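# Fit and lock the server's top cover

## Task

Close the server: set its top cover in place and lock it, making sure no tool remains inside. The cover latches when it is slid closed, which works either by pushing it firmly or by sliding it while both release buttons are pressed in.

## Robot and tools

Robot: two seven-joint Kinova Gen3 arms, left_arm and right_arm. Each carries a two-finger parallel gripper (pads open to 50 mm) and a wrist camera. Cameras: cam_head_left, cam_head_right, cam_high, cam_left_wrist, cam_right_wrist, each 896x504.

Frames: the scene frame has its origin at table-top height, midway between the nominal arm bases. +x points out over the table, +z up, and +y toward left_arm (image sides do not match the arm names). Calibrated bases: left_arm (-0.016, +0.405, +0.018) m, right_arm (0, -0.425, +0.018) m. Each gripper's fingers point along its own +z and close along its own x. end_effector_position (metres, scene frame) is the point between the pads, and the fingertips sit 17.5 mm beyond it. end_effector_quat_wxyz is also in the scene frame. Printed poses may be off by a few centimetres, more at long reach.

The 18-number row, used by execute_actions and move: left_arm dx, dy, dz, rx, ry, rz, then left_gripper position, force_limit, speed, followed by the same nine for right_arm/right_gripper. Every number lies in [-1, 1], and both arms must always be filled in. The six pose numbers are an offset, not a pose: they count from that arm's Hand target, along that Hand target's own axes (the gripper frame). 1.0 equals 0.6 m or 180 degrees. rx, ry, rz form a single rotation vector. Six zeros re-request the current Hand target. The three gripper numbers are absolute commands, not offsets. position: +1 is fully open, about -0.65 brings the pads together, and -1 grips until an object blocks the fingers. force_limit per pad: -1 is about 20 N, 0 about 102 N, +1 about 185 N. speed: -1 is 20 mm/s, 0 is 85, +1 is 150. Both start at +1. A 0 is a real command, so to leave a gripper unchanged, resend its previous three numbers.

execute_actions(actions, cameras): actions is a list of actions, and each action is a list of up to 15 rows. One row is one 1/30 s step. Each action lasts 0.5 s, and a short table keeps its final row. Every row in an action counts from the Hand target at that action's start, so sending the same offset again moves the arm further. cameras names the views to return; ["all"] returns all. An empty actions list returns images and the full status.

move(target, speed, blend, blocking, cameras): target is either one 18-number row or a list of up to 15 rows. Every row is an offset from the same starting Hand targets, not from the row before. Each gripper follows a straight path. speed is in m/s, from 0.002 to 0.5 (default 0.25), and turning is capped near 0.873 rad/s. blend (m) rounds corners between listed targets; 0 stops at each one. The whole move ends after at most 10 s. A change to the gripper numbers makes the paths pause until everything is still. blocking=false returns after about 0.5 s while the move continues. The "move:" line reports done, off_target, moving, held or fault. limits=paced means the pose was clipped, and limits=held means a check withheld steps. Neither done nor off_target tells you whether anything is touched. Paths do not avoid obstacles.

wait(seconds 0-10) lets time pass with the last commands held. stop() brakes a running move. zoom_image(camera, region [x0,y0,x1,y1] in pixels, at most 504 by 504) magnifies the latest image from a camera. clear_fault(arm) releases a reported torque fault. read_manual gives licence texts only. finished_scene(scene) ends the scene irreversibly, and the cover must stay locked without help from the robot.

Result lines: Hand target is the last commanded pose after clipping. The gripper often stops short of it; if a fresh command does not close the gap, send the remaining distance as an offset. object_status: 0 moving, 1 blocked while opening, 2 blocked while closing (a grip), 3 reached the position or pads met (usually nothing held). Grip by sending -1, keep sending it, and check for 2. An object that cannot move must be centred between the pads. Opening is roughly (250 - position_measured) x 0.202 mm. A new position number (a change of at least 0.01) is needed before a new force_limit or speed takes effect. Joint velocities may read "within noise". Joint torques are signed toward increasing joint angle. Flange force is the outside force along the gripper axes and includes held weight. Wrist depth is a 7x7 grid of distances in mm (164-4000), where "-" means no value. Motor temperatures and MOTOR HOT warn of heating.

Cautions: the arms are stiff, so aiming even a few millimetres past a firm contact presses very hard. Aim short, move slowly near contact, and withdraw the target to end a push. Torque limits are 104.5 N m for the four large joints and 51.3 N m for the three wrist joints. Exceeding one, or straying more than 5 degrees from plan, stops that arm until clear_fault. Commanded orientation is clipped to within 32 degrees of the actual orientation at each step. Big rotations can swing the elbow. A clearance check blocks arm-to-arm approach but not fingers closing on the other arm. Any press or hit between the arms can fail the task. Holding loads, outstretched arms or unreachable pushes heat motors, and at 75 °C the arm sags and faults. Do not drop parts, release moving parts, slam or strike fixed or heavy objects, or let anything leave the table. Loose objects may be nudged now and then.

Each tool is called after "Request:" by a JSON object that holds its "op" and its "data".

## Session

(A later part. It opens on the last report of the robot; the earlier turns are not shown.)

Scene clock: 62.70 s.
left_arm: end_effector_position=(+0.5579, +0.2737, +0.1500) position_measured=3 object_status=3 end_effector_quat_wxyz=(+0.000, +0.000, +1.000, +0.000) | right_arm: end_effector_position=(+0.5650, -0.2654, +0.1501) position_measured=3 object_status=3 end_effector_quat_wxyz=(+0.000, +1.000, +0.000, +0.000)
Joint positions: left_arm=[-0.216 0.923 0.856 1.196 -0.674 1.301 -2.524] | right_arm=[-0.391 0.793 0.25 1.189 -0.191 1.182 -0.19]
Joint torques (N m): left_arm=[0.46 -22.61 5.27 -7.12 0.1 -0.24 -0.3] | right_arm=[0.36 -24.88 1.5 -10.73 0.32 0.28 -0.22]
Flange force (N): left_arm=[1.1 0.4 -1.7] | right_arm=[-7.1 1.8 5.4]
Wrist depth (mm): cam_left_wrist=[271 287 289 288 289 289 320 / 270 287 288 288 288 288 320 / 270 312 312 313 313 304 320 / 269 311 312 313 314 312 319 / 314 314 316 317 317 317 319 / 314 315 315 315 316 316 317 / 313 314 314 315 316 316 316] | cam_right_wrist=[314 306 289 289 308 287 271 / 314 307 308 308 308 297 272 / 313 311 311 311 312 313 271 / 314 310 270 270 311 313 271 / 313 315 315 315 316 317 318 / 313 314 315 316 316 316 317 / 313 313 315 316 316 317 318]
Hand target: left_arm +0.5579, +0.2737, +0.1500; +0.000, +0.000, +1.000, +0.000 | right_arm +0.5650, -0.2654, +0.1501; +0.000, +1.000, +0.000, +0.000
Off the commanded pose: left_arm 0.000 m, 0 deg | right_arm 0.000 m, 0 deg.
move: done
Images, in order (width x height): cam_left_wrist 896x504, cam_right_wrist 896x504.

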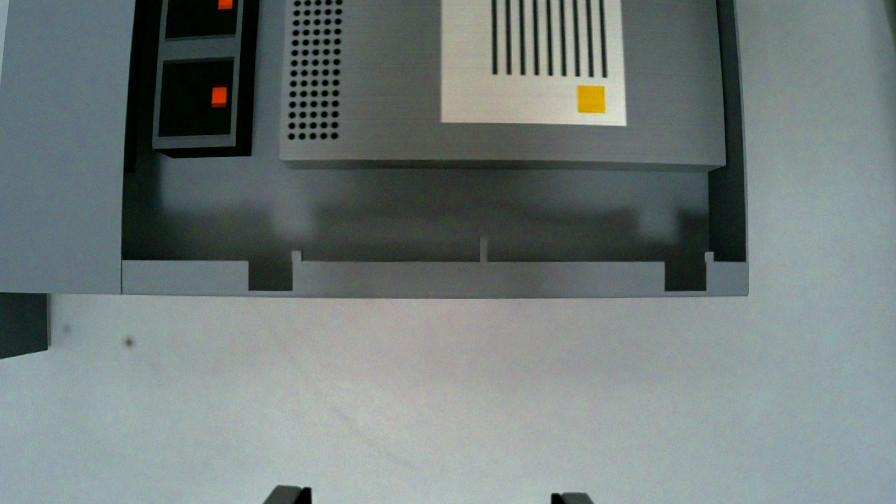

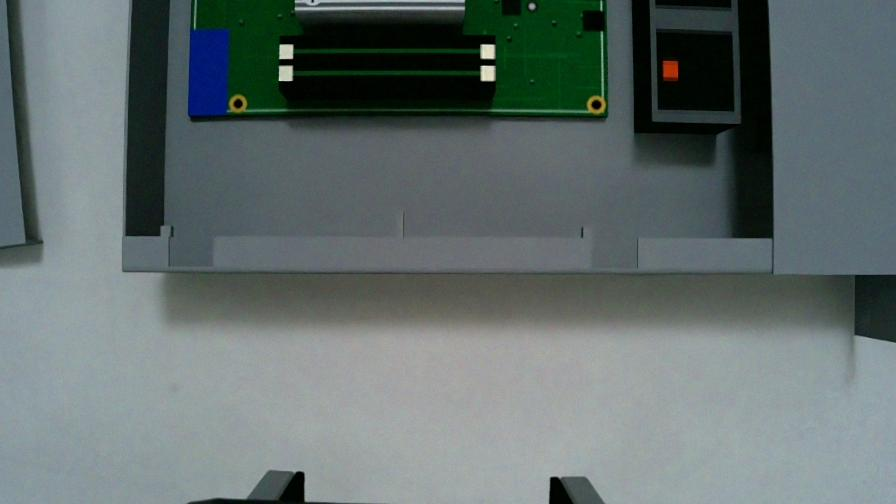

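Request:
{"op": "zoom_image", "data": {"camera": "cam_left_wrist", "region": [90, 220, 330, 330]}}

Request:
{"op": "zoom_image", "data": {"camera": "cam_left_wrist", "region": [630, 220, 790, 330]}}

Request:
{"op": "zoom_image", "data": {"camera": "cam_left_wrist", "region": [430, 210, 540, 310]}}

Request:
{"op": "zoom_image", "data": {"camera": "cam_right_wrist", "region": [100, 200, 260, 300]}}

Request:
{"op": "zoom_image", "data": {"camera": "cam_right_wrist", "region": [550, 200, 800, 300]}}

Request:
{"op": "zoom_image", "data": {"camera": "cam_right_wrist", "region": [350, 190, 460, 290]}}

Scaled by 2.100 from the camera's 896x504 image, which has a finer 1280x720 frame.

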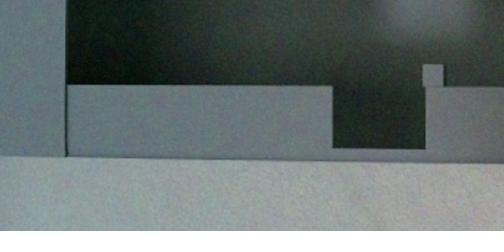

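Scaled by 3.150 from the camera's 896x504 image, which has a finer 1280x720 frame.

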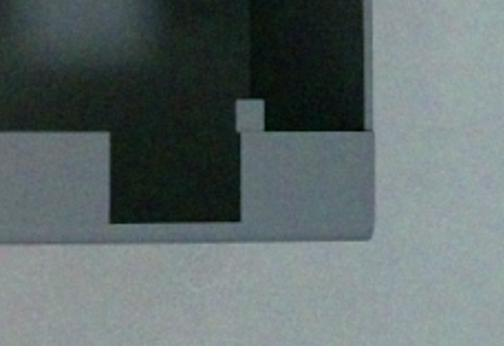

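Scaled by 4.582 from the camera's 896x504 image, which has a finer 1280x720 frame.

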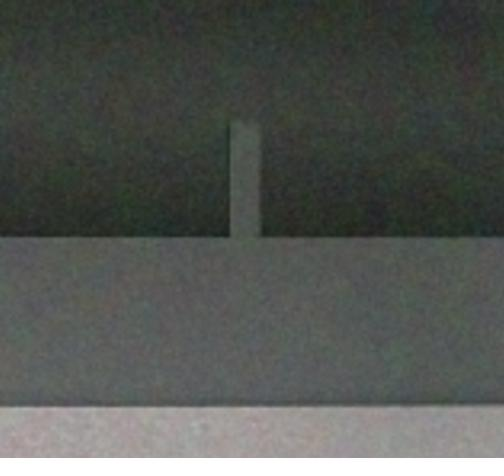

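Scaled by 3.150 from the camera's 896x504 image, which has a finer 1280x720 frame.

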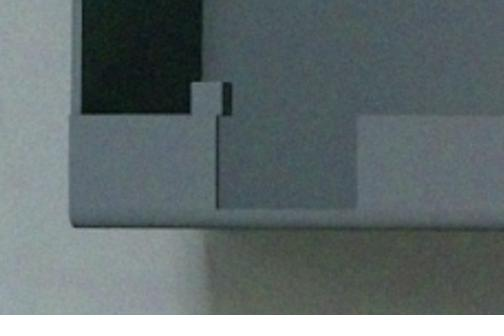

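Scaled by 2.016 from the camera's 896x504 image, which has a finer 1280x720 frame.

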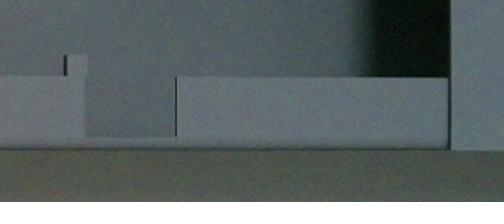

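Scaled by 4.582 from the camera's 896x504 image, which has a finer 1280x720 frame.

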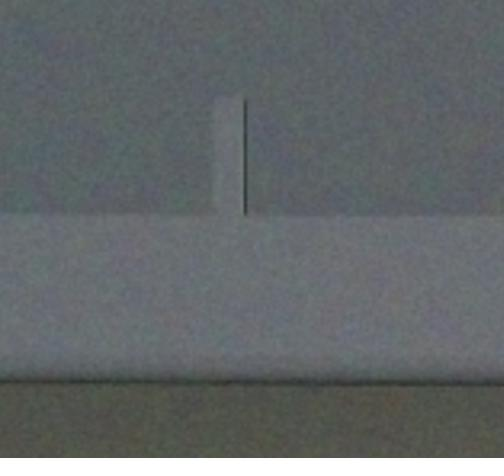

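Request:
{"op": "move", "data": {"target": [[0.5003, -0.0648, 0.15, 0, 0, -0.0402, 1, 0, 0, -0.3938, -0.0467, 0.1502, 0, 0, -0.0394, 1, 0, 0], [0.5003, -0.0648, 0.215, 0, 0, -0.0402, 1, 0, 0, -0.3938, -0.0467, 0.2152, 0, 0, -0.0394, 1, 0, 0]], "speed": [0.35, 0.12], "blend": [0.01, 0], "cameras": ["cam_left_wrist", "cam_right_wrist"]}}

Scene clock: 72.30 s.
left_arm: end_effector_position=(+0.2578, +0.2351, +0.0209) position_measured=3 object_status=3 end_effector_quat_wxyz=(+0.000, -0.063, +0.998, +0.000) | right_arm: end_effector_position=(+0.3287, -0.2374, +0.0210) position_measured=3 object_status=3 end_effector_quat_wxyz=(+0.000, +0.998, +0.062, +0.000)
Joint positions: left_arm=[0.027 0.679 0.604 2.285 -0.961 0.45 -1.567] | right_arm=[-0.638 0.648 0.143 2.091 -0.214 0.416 -0.253]
Joint torques (N m): left_arm=[0.4 -13.42 2.29 -2.48 0.01 -0.31 -0.31] | right_arm=[0.25 -17.54 0.55 -5.76 0.3 0.29 -0.21]
Flange force (N): left_arm=[-0.6 0.0 -5.0] | right_arm=[-5.6 1.7 4.7]
Wrist depth (mm): cam_left_wrist=[174 174 174 175 175 175 175 / 173 173 174 174 174 175 175 / 173 173 173 174 174 174 174 / 172 173 173 173 174 174 174 / 172 172 173 173 173 173 174 / 171 172 172 172 173 173 173 / 186 186 172 187 180 188 188] | cam_right_wrist=[171 171 172 172 172 173 173 / 171 171 172 172 173 173 173 / 171 171 172 172 173 173 173 / 171 171 172 172 172 173 173 / 171 171 171 172 172 173 173 / 171 171 171 172 172 173 173 / 186 186 172 187 172 188 188]
Hand target: left_arm +0.2578, +0.2351, +0.0209; +0.000, -0.063, +0.998, +0.000 | right_arm +0.3287, -0.2374, +0.0210; +0.000, +0.998, +0.062, +0.000
Off the commanded pose: left_arm 0.000 m, 0 deg | right_arm 0.000 m, 0 deg.
move: done
Images, in order (width x height): cam_left_wrist 896x504, cam_right_wrist 896x504.

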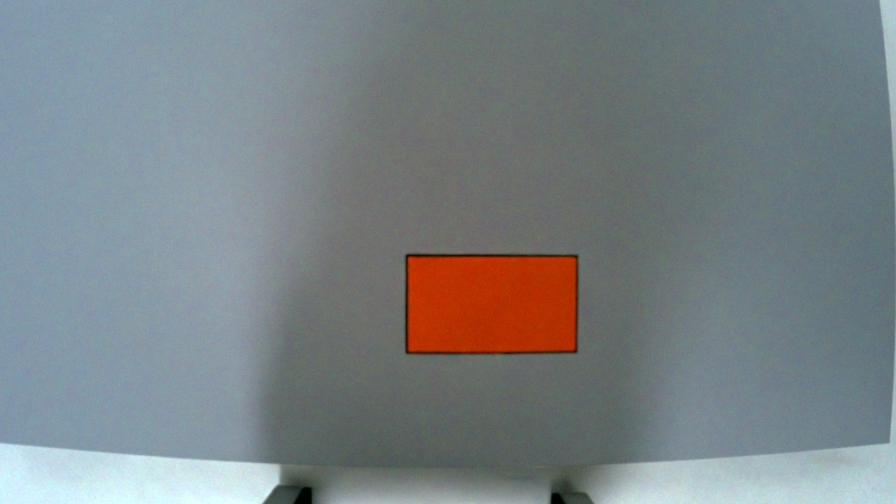

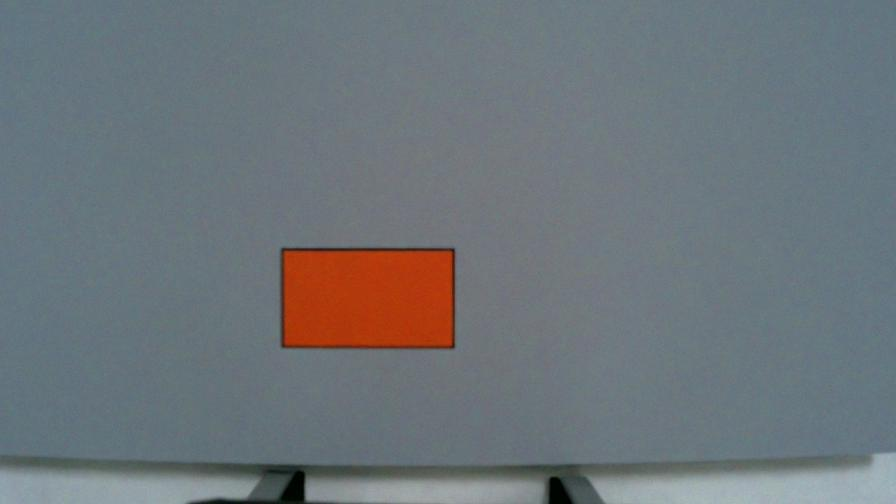

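Request:
{"op": "move", "data": {"target": [0, -0.01417, 0, 0, 0, 0, 1, 0, 0, 0, -0.01333, 0, 0, 0, 0, 1, 0, 0], "speed": 0.02, "cameras": ["cam_left_wrist", "cam_right_wrist"]}}

Scene clock: 73.40 s.
left_arm: end_effector_position=(+0.2588, +0.2268, +0.0209) position_measured=3 object_status=3 end_effector_quat_wxyz=(+0.000, -0.063, +0.998, +0.000) | right_arm: end_effector_position=(+0.3278, -0.2298, +0.0209) position_measured=3 object_status=3 end_effector_quat_wxyz=(+0.000, +0.998, +0.062, +0.000)
Joint positions: left_arm=[0.045 0.686 0.611 2.268 -0.95 0.463 -1.56] | right_arm=[-0.659 0.652 0.147 2.081 -0.216 0.423 -0.269]
Joint torques (N m): left_arm=[9.16 -11.78 14.32 -11.63 -0.53 -9.9 -1.32] | right_arm=[-11.35 -19.91 -15.55 -16.64 -5.97 -3.81 -1.52]
Flange force (N): left_arm=[0.5 31.5 -10.1] | right_arm=[-7.8 39.3 -8.1]
Wrist depth (mm): cam_left_wrist=[173 173 173 174 174 175 174 / 173 173 173 173 173 174 174 / 172 172 173 173 173 174 174 / 172 172 172 173 173 173 174 / 171 172 172 172 173 173 173 / 171 171 172 172 172 172 173 / 171 171 171 172 172 172 173] | cam_right_wrist=[170 171 171 172 172 172 173 / 170 171 171 171 172 172 172 / 170 171 171 171 172 173 173 / 171 171 171 171 172 172 173 / 170 171 171 172 172 173 173 / 170 171 171 172 172 172 173 / 171 171 171 172 172 172 173]
Hand target: left_arm +0.2588, +0.2266, +0.0209; +0.000, -0.063, +0.998, +0.000 | right_arm +0.3278, -0.2295, +0.0210; +0.000, +0.998, +0.062, +0.000
Off the commanded pose: left_arm 0.000 m, 0 deg | right_arm 0.000 m, 0 deg.
move: done
Images, in order (width x height): cam_left_wrist 896x504, cam_right_wrist 896x504.

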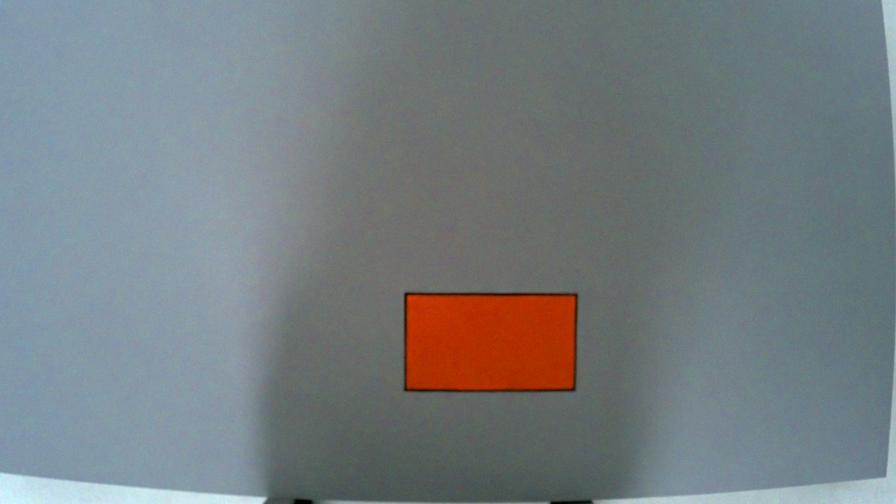

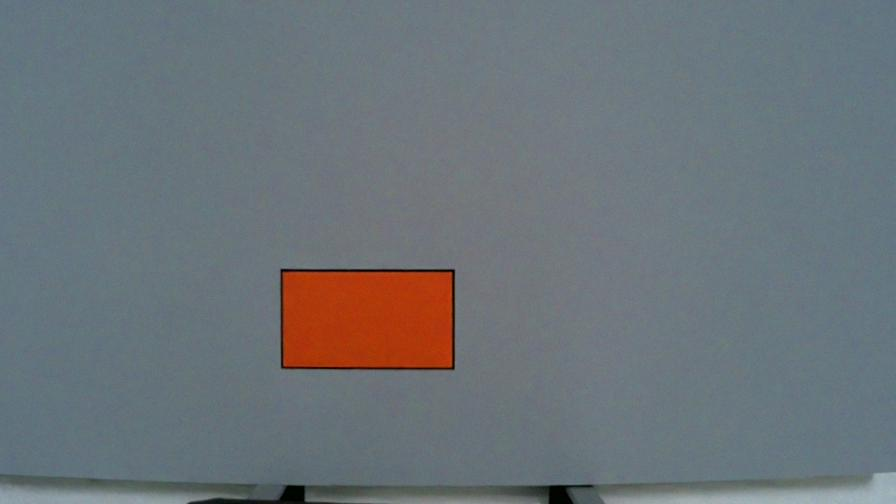

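Request:
{"op": "move", "data": {"target": [0, 0, -0.025, 0, 0, 0, 1, 0, 0, 0, 0, -0.025, 0, 0, 0, 1, 0, 0], "speed": 0.03, "cameras": ["cam_left_wrist", "cam_right_wrist", "cam_head_left"]}}

Scene clock: 74.63 s.
left_arm: end_effector_position=(+0.2588, +0.2266, +0.0359) position_measured=3 object_status=3 end_effector_quat_wxyz=(+0.000, -0.063, +0.998, +0.000) | right_arm: end_effector_position=(+0.3277, -0.2295, +0.0359) position_measured=3 object_status=3 end_effector_quat_wxyz=(+0.000, +0.998, +0.062, +0.000)
Joint positions: left_arm=[0.002 0.656 0.672 2.261 -0.891 0.51 -1.611] | right_arm=[-0.67 0.615 0.162 2.074 -0.207 0.467 -0.278]
Joint torques (N m): left_arm=[10.84 -14.55 17.66 -13.44 -0.06 -11.32 -1.57] | right_arm=[-9.47 -25.33 -11.78 -18.8 -5.52 -3.97 -1.35]
Flange force (N): left_arm=[-2.2 34.9 4.2] | right_arm=[-10.4 34.9 9.6]
Wrist depth (mm): cam_left_wrist=[173 173 173 174 174 174 175 / 172 173 173 173 173 174 174 / 172 172 173 173 173 174 174 / 172 172 172 173 173 173 174 / 172 172 172 173 173 173 173 / 171 171 172 172 173 173 173 / 171 171 172 172 172 173 173] | cam_right_wrist=[171 171 171 172 172 172 172 / 171 171 171 172 172 172 173 / 171 171 171 172 172 172 172 / 171 171 171 171 172 172 172 / 171 171 171 171 172 172 172 / 171 171 171 172 172 172 172 / 171 171 171 172 172 172 172]
Hand target: left_arm +0.2588, +0.2266, +0.0359; +0.000, -0.063, +0.998, +0.000 | right_arm +0.3277, -0.2295, +0.0360; +0.000, +0.998, +0.062, +0.000
Off the commanded pose: left_arm 0.000 m, 0 deg | right_arm 0.000 m, 0 deg.
move: done
Images, in order (width x height): cam_head_left 896x504, cam_left_wrist 896x504, cam_right_wrist 896x504.

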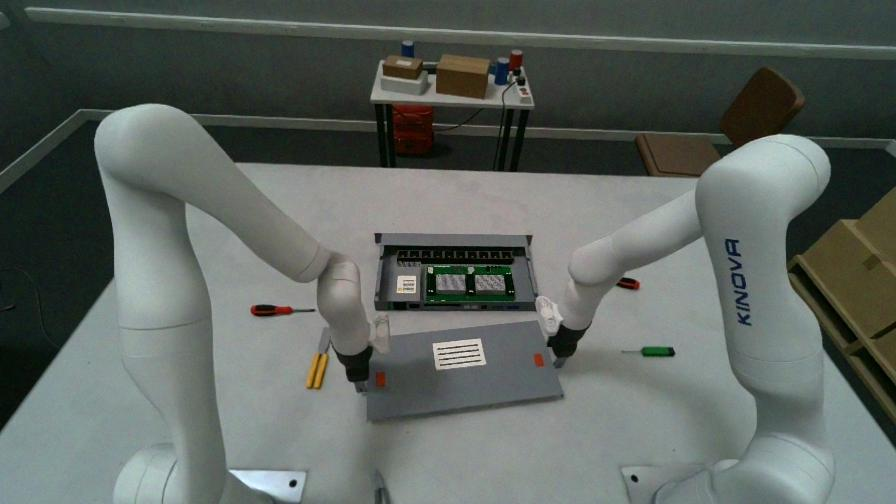

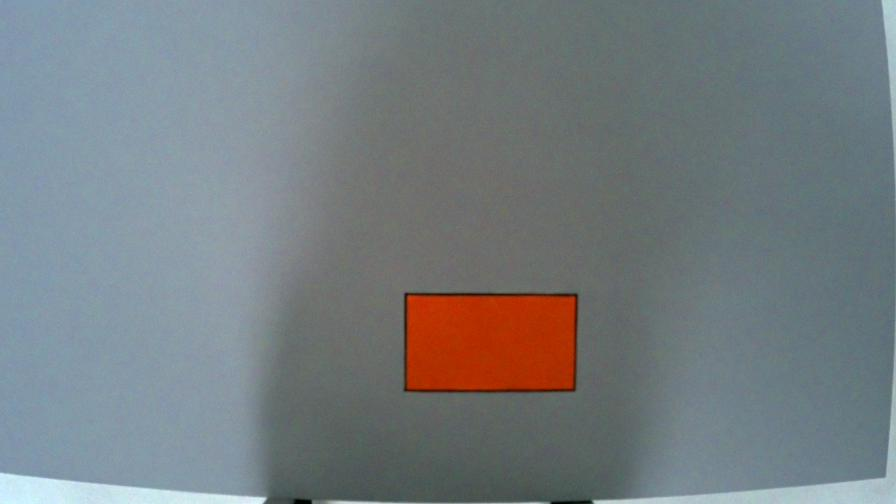

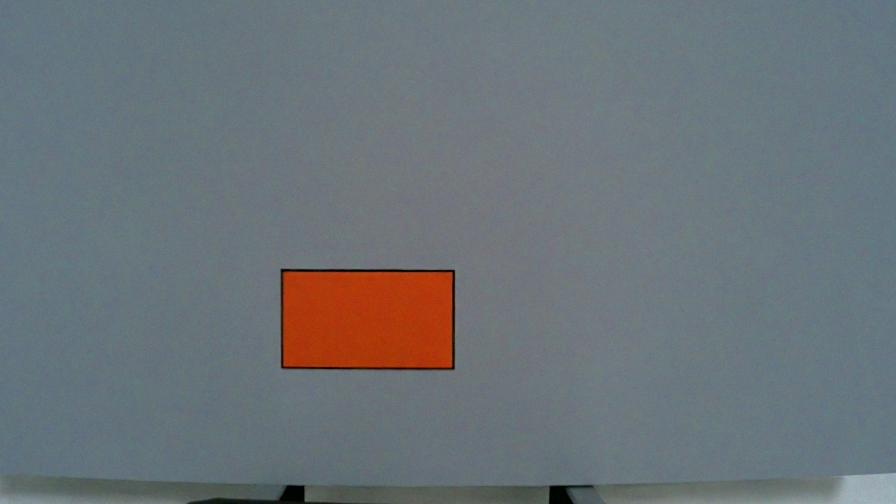

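Request:
{"op": "move", "data": {"target": [0, -0.00033, -0.0985, 0, 0, 0, 1, 0, 0, 0, -0.00033, -0.0985, 0, 0, 0, 1, 0, 0], "speed": 0.05, "cameras": ["cam_left_wrist", "cam_right_wrist"]}}

Scene clock: 78.23 s.
left_arm: end_effector_position=(+0.2588, +0.2265, +0.0950) position_measured=3 object_status=3 end_effector_quat_wxyz=(+0.000, -0.063, +0.998, +0.000) | right_arm: end_effector_position=(+0.3277, -0.2293, +0.0950) position_measured=3 object_status=3 end_effector_quat_wxyz=(+0.000, +0.998, +0.062, +0.000)
Joint positions: left_arm=[-0.155 0.536 0.881 2.213 -0.674 0.684 -1.793] | right_arm=[-0.711 0.482 0.213 2.028 -0.163 0.647 -0.317]
Joint torques (N m): left_arm=[11.86 -11.38 18.14 -16.64 1.79 -11.95 -1.61] | right_arm=[-10.54 -23.75 -12.05 -21.01 -7.74 -4.88 -1.46]
Flange force (N): left_arm=[-3.1 37.9 5.2] | right_arm=[-10.1 38.7 10.7]
Wrist depth (mm): cam_left_wrist=[172 173 173 173 174 174 174 / 172 173 173 173 173 174 174 / 172 172 172 173 173 174 174 / 172 172 172 173 173 174 173 / 172 172 172 172 173 173 173 / 171 171 172 172 172 173 173 / 171 171 172 172 172 173 173] | cam_right_wrist=[170 171 171 172 172 172 172 / 171 171 171 171 172 172 173 / 171 171 171 171 172 172 173 / 171 171 171 172 172 172 172 / 171 171 171 172 172 172 173 / 170 171 171 171 172 172 172 / 171 171 171 172 172 172 173]
Hand target: left_arm +0.2588, +0.2265, +0.0950; +0.000, -0.063, +0.998, +0.000 | right_arm +0.3277, -0.2293, +0.0950; +0.000, +0.998, +0.062, +0.000
Off the commanded pose: left_arm 0.000 m, 0 deg | right_arm 0.000 m, 0 deg.
move: done
Images, in order (width x height): cam_left_wrist 896x504, cam_right_wrist 896x504.

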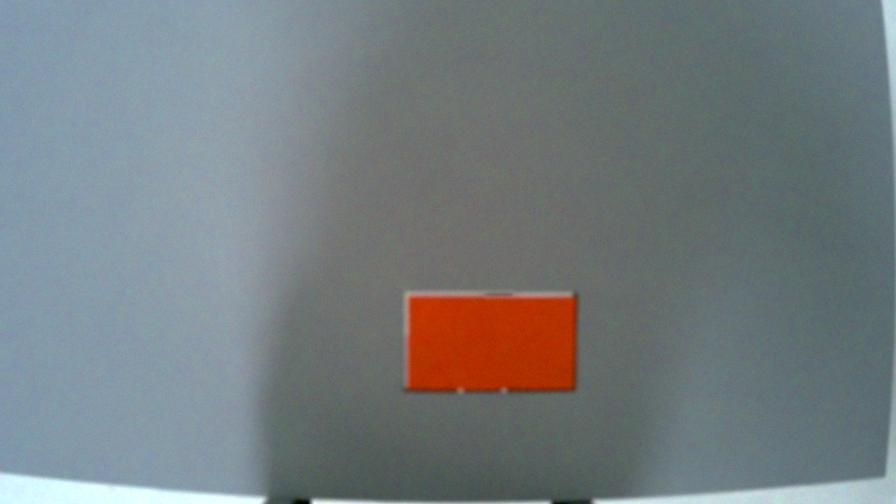

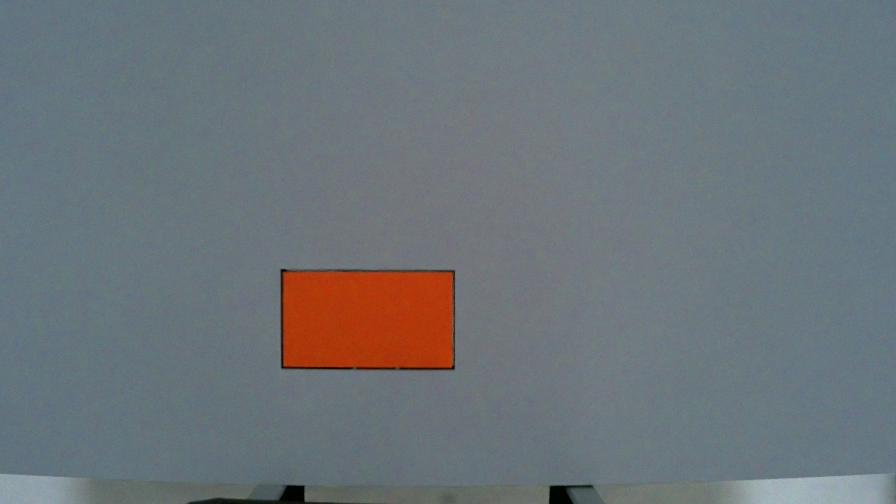

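Request:
{"op": "move", "data": {"target": [[-0.118868, -0.011203, 0, 0, 0, 0.0099, 1, 0, 0, 0.094902, 0.010495, 0, 0, 0, 0.0099, 1, 0, 0]], "speed": 0.06, "cameras": []}}

Scene clock: 81.20 s.
left_arm: end_effector_position=(+0.3304, +0.2287, +0.0951) position_measured=3 object_status=3 end_effector_quat_wxyz=(+0.000, -0.047, +0.999, +0.000) | right_arm: end_effector_position=(+0.3850, -0.2285, +0.0950) position_measured=3 object_status=3 end_effector_quat_wxyz=(+0.000, +0.999, +0.046, +0.000)
Joint positions: left_arm=[-0.202 0.645 0.871 2.021 -0.696 0.8 -1.945] | right_arm=[-0.632 0.565 0.219 1.861 -0.174 0.733 -0.273]
Joint torques (N m): left_arm=[14.43 -13.68 21.24 -13.27 3.57 -10.91 -1.56] | right_arm=[-12.09 -25.75 -13.28 -20.17 -8.39 -4.29 -1.43]
Flange force (N): left_arm=[-3.0 36.9 5.1] | right_arm=[-9.4 37.3 9.9]
Wrist depth (mm): cam_left_wrist=[173 173 173 173 174 174 175 / 172 172 173 173 173 174 174 / 172 172 173 173 173 174 174 / 172 172 173 173 173 173 174 / 171 172 172 172 173 173 173 / 171 171 172 172 172 173 173 / 171 171 172 172 172 172 173] | cam_right_wrist=[171 171 171 171 172 172 172 / 171 171 171 171 172 172 173 / 171 171 171 172 172 172 173 / 170 171 171 171 172 172 173 / 171 171 171 172 172 172 172 / 170 171 171 172 172 172 172 / 170 171 171 171 172 172 172]
Hand target: left_arm +0.3304, +0.2287, +0.0951; +0.000, -0.047, +0.999, +0.000 | right_arm +0.3850, -0.2285, +0.0950; +0.000, +0.999, +0.046, +0.000
Off the commanded pose: left_arm 0.000 m, 0 deg | right_arm 0.000 m, 0 deg.
move: done
No camera images: "cameras" was empty.

Request:
{"op": "move", "data": {"target": [[-0.119175, -0.007336, 0, 0, 0, 0.0099, 1, 0, 0, 0.095288, 0.006709, 0, 0, 0, 0.0099, 1, 0, 0]], "speed": 0.07, "cameras": []}}

Scene clock: 83.13 s.
left_arm: end_effector_position=(+0.4020, +0.2312, +0.0951) position_measured=3 object_status=3 end_effector_quat_wxyz=(+0.000, -0.032, +0.999, +0.000) | right_arm: end_effector_position=(+0.4423, -0.2272, +0.0950) position_measured=3 object_status=3 end_effector_quat_wxyz=(+0.000, +1.000, +0.031, +0.000)
Joint positions: left_arm=[-0.216 0.755 0.862 1.806 -0.712 0.922 -2.092] | right_arm=[-0.568 0.656 0.226 1.677 -0.186 0.83 -0.249]
Joint torques (N m): left_arm=[15.86 -16.55 22.33 -9.93 4.93 -8.95 -1.46] | right_arm=[-12.61 -27.52 -12.94 -19.55 -8.29 -3.58 -1.34]
Flange force (N): left_arm=[-2.7 33.8 4.5] | right_arm=[-10.3 34.6 9.9]
Wrist depth (mm): cam_left_wrist=[173 173 173 173 174 174 174 / 172 173 173 173 173 174 175 / 172 172 173 173 173 173 174 / 172 172 172 173 173 173 174 / 171 172 172 172 172 173 174 / 171 171 172 172 172 173 173 / 171 171 171 172 172 173 173] | cam_right_wrist=[170 171 171 171 172 172 172 / 171 171 171 171 172 172 172 / 171 171 171 172 172 172 173 / 170 171 171 172 172 172 172 / 170 171 171 172 172 172 172 / 171 171 171 171 172 172 173 / 171 171 171 172 172 172 173]
Hand target: left_arm +0.4020, +0.2311, +0.0951; +0.000, -0.032, +1.000, +0.000 | right_arm +0.4423, -0.2272, +0.0950; +0.000, +1.000, +0.031, +0.000
Off the commanded pose: left_arm 0.000 m, 0 deg | right_arm 0.000 m, 0 deg.
move: done
No camera images: "cameras" was empty.

Request:
{"op": "move", "data": {"target": [[-0.119330, -0.003875, 0, 0, 0, 0.0099, 1, 0, 0, 0.095500, 0.002977, 0, 0, 0, 0.0099, 1, 0, 0]], "speed": 0.07, "cameras": []}}

Scene clock: 84.83 s.
left_arm: end_effector_position=(+0.4736, +0.2333, +0.0951) position_measured=3 object_status=3 end_effector_quat_wxyz=(+0.000, -0.016, +1.000, +0.000) | right_arm: end_effector_position=(+0.4996, -0.2255, +0.0950) position_measured=3 object_status=3 end_effector_quat_wxyz=(+0.000, +1.000, +0.015, +0.000)
Joint positions: left_arm=[-0.2 0.869 0.854 1.561 -0.725 1.052 -2.24] | right_arm=[-0.512 0.755 0.233 1.47 -0.197 0.94 -0.241]
Joint torques (N m): left_arm=[17.36 -19.81 23.32 -7.73 6.42 -7.64 -1.43] | right_arm=[-13.59 -29.85 -12.86 -19.47 -8.54 -3.35 -1.29]
Flange force (N): left_arm=[-2.0 31.9 4.4] | right_arm=[-10.7 33.3 9.9]
Wrist depth (mm): cam_left_wrist=[173 173 173 174 174 174 175 / 172 173 173 173 174 174 174 / 172 172 173 173 173 174 174 / 172 172 172 173 173 173 174 / 171 172 172 172 173 173 174 / 171 172 172 172 172 173 173 / 171 171 172 172 172 173 173] | cam_right_wrist=[171 171 171 171 172 172 172 / 170 171 171 171 172 172 172 / 170 171 171 171 172 172 172 / 170 171 171 171 172 172 172 / 171 171 171 171 172 172 172 / 171 171 171 172 172 172 172 / 171 171 171 172 172 172 172]
Hand target: left_arm +0.4736, +0.2333, +0.0951; +0.000, -0.016, +1.000, +0.000 | right_arm +0.4996, -0.2255, +0.0950; +0.000, +1.000, +0.015, +0.000
Off the commanded pose: left_arm 0.000 m, 0 deg | right_arm 0.000 m, 0 deg.
move: done
No camera images: "cameras" was empty.

Request:
{"op": "move", "data": {"target": [[-0.119389, -0.000245, 0, 0, 0, 0.0103, 1, 0, 0, 0.095572, -0.000877, 0, 0, 0, 0.0103, 1, 0, 0]], "speed": 0.07, "cameras": ["all"]}}

Scene clock: 86.87 s.
left_arm: end_effector_position=(+0.5452, +0.2354, +0.0952) position_measured=3 object_status=3 end_effector_quat_wxyz=(+0.000, +0.000, +1.000, +0.000) | right_arm: end_effector_position=(+0.5569, -0.2232, +0.0950) position_measured=3 object_status=3 end_effector_quat_wxyz=(+0.000, +1.000, -0.001, +0.000)
Joint positions: left_arm=[-0.157 0.989 0.847 1.275 -0.739 1.193 -2.401] | right_arm=[-0.46 0.867 0.242 1.231 -0.209 1.068 -0.251]
Joint torques (N m): left_arm=[19.2 -23.29 23.44 -5.39 7.93 -6.28 -1.42] | right_arm=[-14.71 -32.18 -12.8 -19.66 -8.95 -3.33 -1.28]
Flange force (N): left_arm=[-2.7 30.6 3.7] | right_arm=[-11.9 33.0 9.7]
Wrist depth (mm): cam_left_wrist=[173 173 173 174 174 174 174 / 172 172 173 173 174 174 175 / 172 172 173 173 173 174 174 / 172 172 172 173 173 173 173 / 171 172 172 172 173 173 174 / 171 171 172 172 172 173 173 / 171 171 171 172 172 173 173] | cam_right_wrist=[170 171 171 172 172 172 172 / 171 171 171 172 172 172 172 / 171 171 171 171 172 172 172 / 171 171 171 171 172 172 172 / 170 171 171 172 172 172 172 / 171 171 171 172 172 172 172 / 171 171 171 171 172 172 172]
Hand target: left_arm +0.5452, +0.2354, +0.0952; +0.000, +0.000, +1.000, +0.000 | right_arm +0.5569, -0.2232, +0.0950; +0.000, +1.000, -0.001, +0.000
Off the commanded pose: left_arm 0.000 m, 0 deg | right_arm 0.000 m, 0 deg.
move: done

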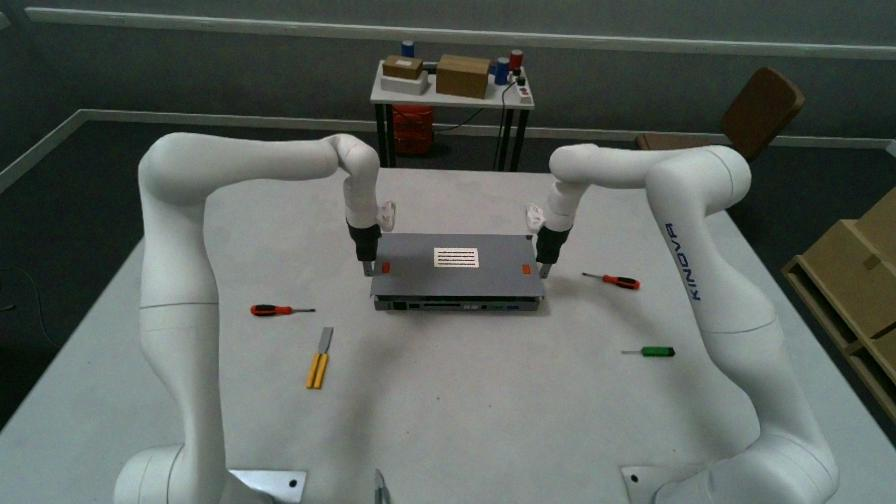

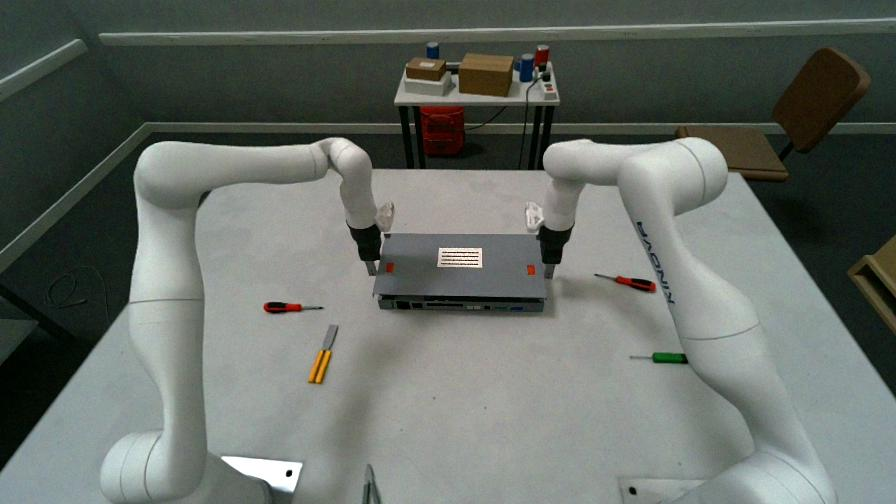

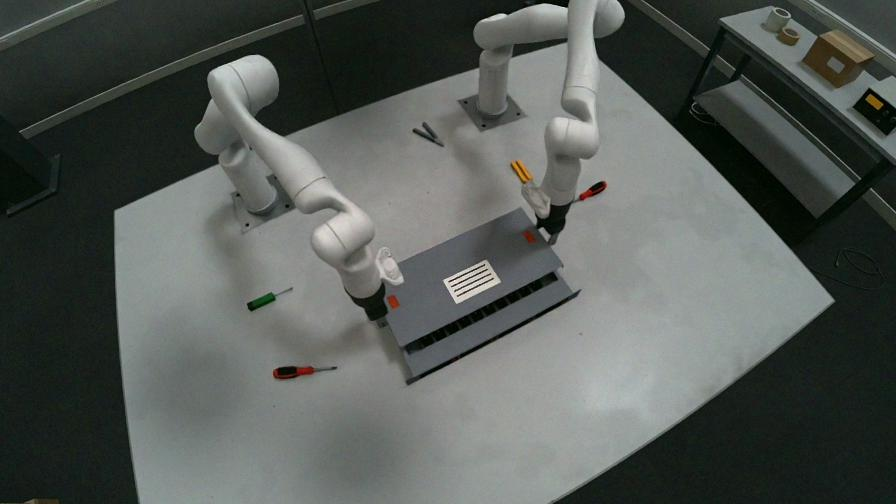

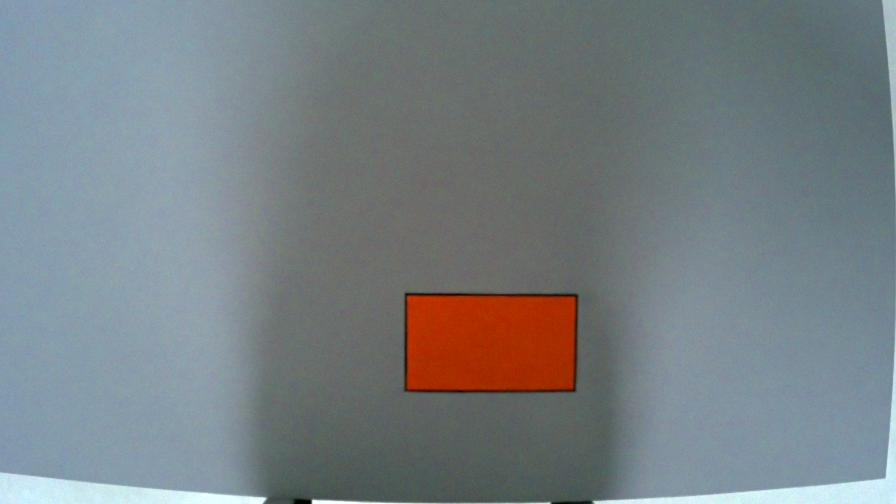

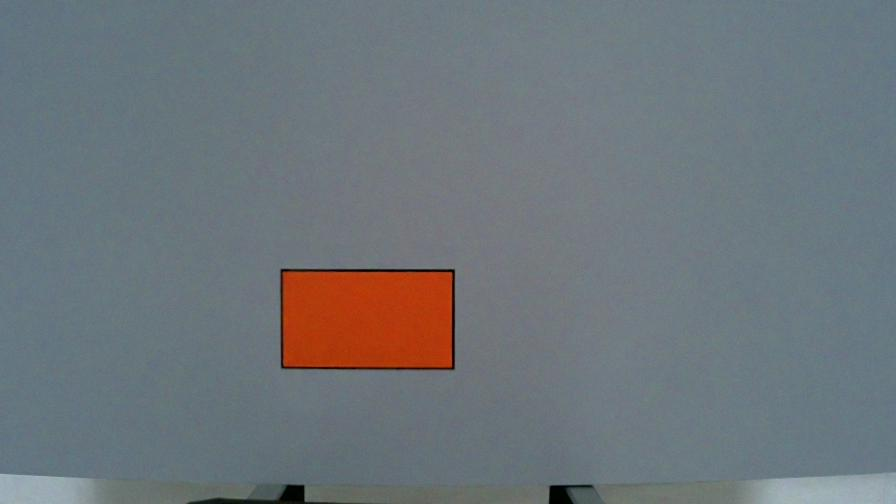

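Request:
{"op": "zoom_image", "data": {"camera": "cam_head_left", "region": [350, 220, 460, 330]}}

Request:
{"op": "zoom_image", "data": {"camera": "cam_head_left", "region": [460, 220, 570, 330]}}

Request:
{"op": "zoom_image", "data": {"camera": "cam_head_right", "region": [350, 220, 460, 330]}}

Request:
{"op": "zoom_image", "data": {"camera": "cam_head_right", "region": [460, 220, 570, 330]}}

Request:
{"op": "zoom_image", "data": {"camera": "cam_high", "region": [350, 200, 600, 400]}}

Scaled by 4.582 from the camera's 896x504 image, which has a finer 1280x720 frame.

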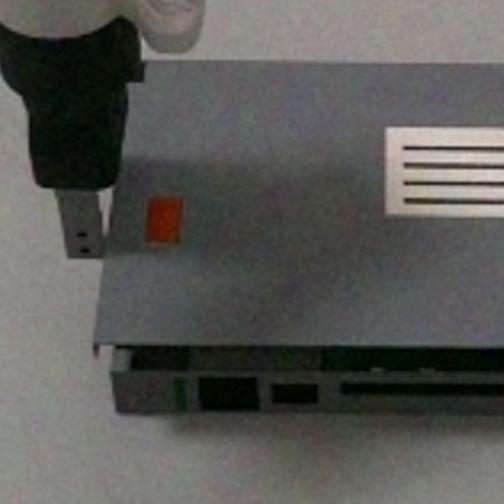

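Scaled by 4.582 from the camera's 896x504 image, which has a finer 1280x720 frame.

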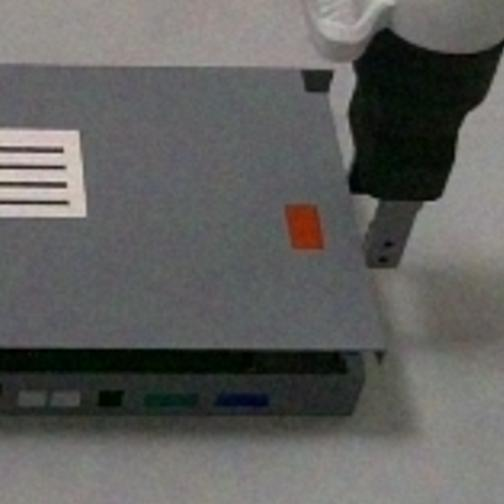

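Scaled by 4.582 from the camera's 896x504 image, which has a finer 1280x720 frame.

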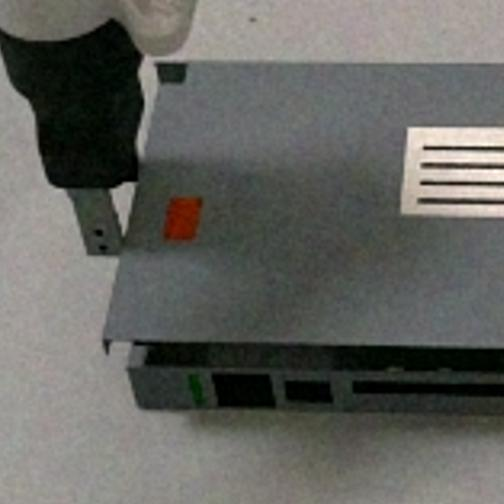

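Scaled by 4.582 from the camera's 896x504 image, which has a finer 1280x720 frame.

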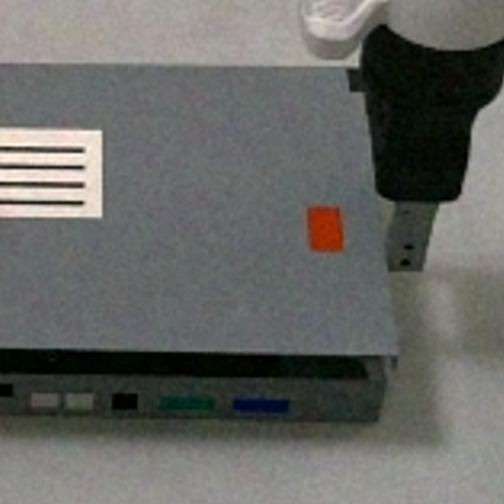

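Scaled by 2.016 from the camera's 896x504 image, which has a finer 1280x720 frame.

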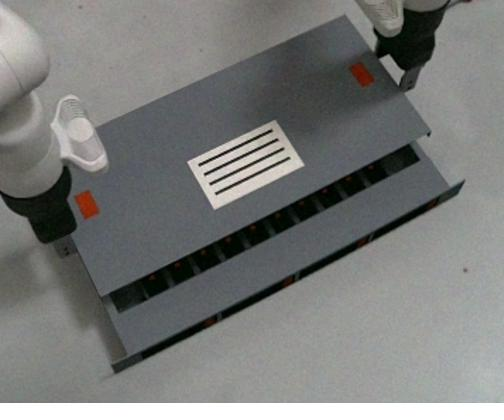

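Request:
{"op": "move", "data": {"target": [[0.001167, -0.00025, 0.0417, 0, 0, 0, 1, 0, 0, -0.001167, -0.00025, 0.0417, 0, 0, 0, 1, 0, 0]], "speed": 0.05, "cameras": ["cam_head_left", "cam_head_right", "cam_high"]}}

Scene clock: 90.70 s.
left_arm: end_effector_position=(+0.5445, +0.2353, +0.0702) position_measured=3 object_status=3 end_effector_quat_wxyz=(+0.000, +0.000, +1.000, +0.000) | right_arm: end_effector_position=(+0.5562, -0.2231, +0.0701) position_measured=3 object_status=3 end_effector_quat_wxyz=(+0.000, +1.000, -0.001, +0.000)
Joint positions: left_arm=[-0.154 1.019 0.829 1.299 -0.761 1.143 -2.383] | right_arm=[-0.459 0.898 0.235 1.256 -0.216 1.013 -0.246]
Joint torques (N m): left_arm=[19.61 -23.23 24.09 -4.81 7.77 -6.51 -1.4] | right_arm=[-14.95 -32.99 -13.22 -19.73 -8.87 -3.31 -1.29]
Flange force (N): left_arm=[-3.1 31.3 3.7] | right_arm=[-11.6 33.4 9.6]
Wrist depth (mm): cam_left_wrist=[173 173 173 173 174 174 175 / 172 173 173 173 174 174 175 / 172 172 173 173 173 174 174 / 172 172 172 173 173 173 174 / 171 172 172 172 173 173 174 / 171 171 172 172 173 173 173 / 171 171 172 172 172 172 173] | cam_right_wrist=[171 171 171 172 172 172 172 / 170 171 171 171 172 172 172 / 171 171 171 171 172 172 172 / 171 171 171 172 172 172 172 / 171 171 171 171 172 172 172 / 171 171 171 171 172 172 172 / 171 171 171 171 172 172 172]
Hand target: left_arm +0.5445, +0.2353, +0.0701; +0.000, +0.000, +1.000, +0.000 | right_arm +0.5562, -0.2231, +0.0700; +0.000, +1.000, -0.001, +0.000
Off the commanded pose: left_arm 0.000 m, 0 deg | right_arm 0.000 m, 0 deg.
move: done
Images, in order (width x height): cam_head_left 896x504, cam_head_right 896x504, cam_high 896x504.

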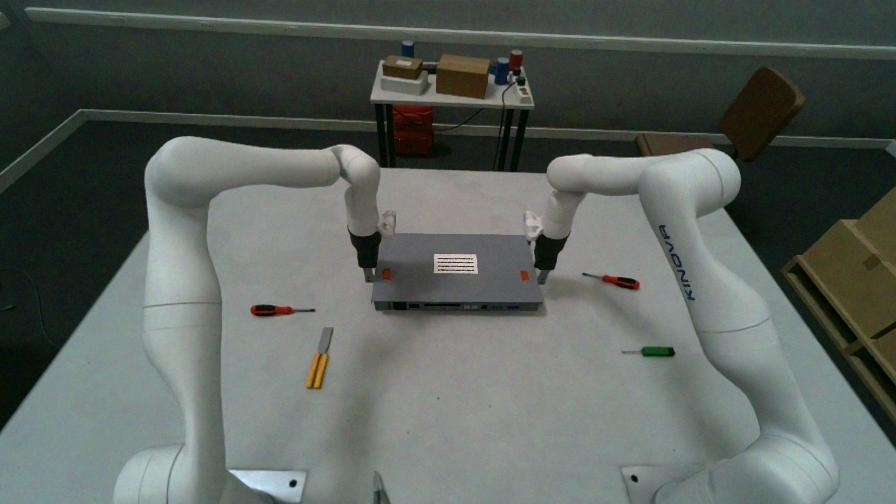

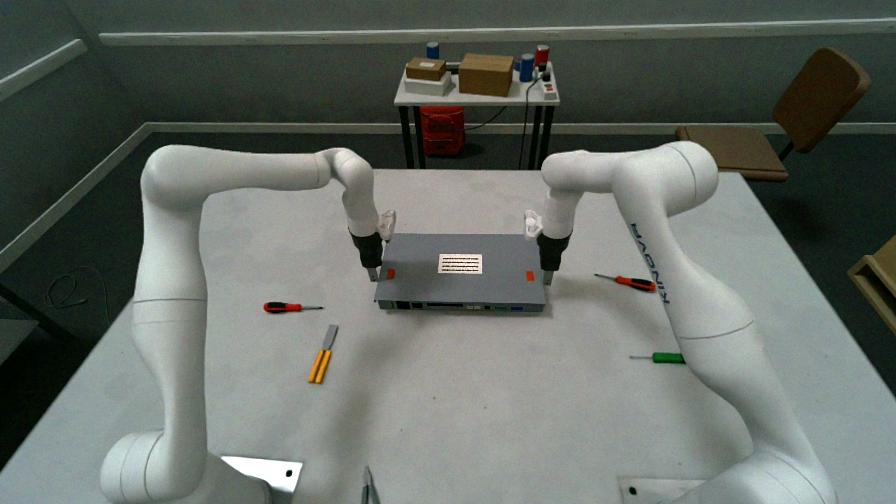

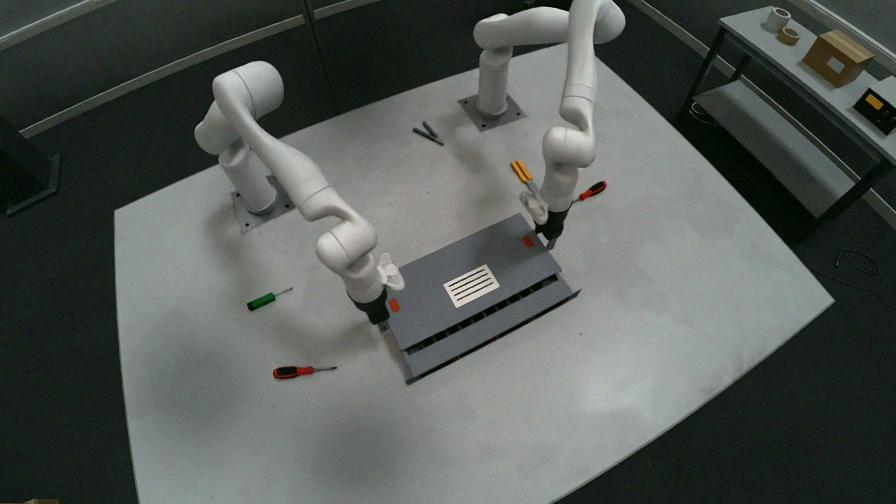

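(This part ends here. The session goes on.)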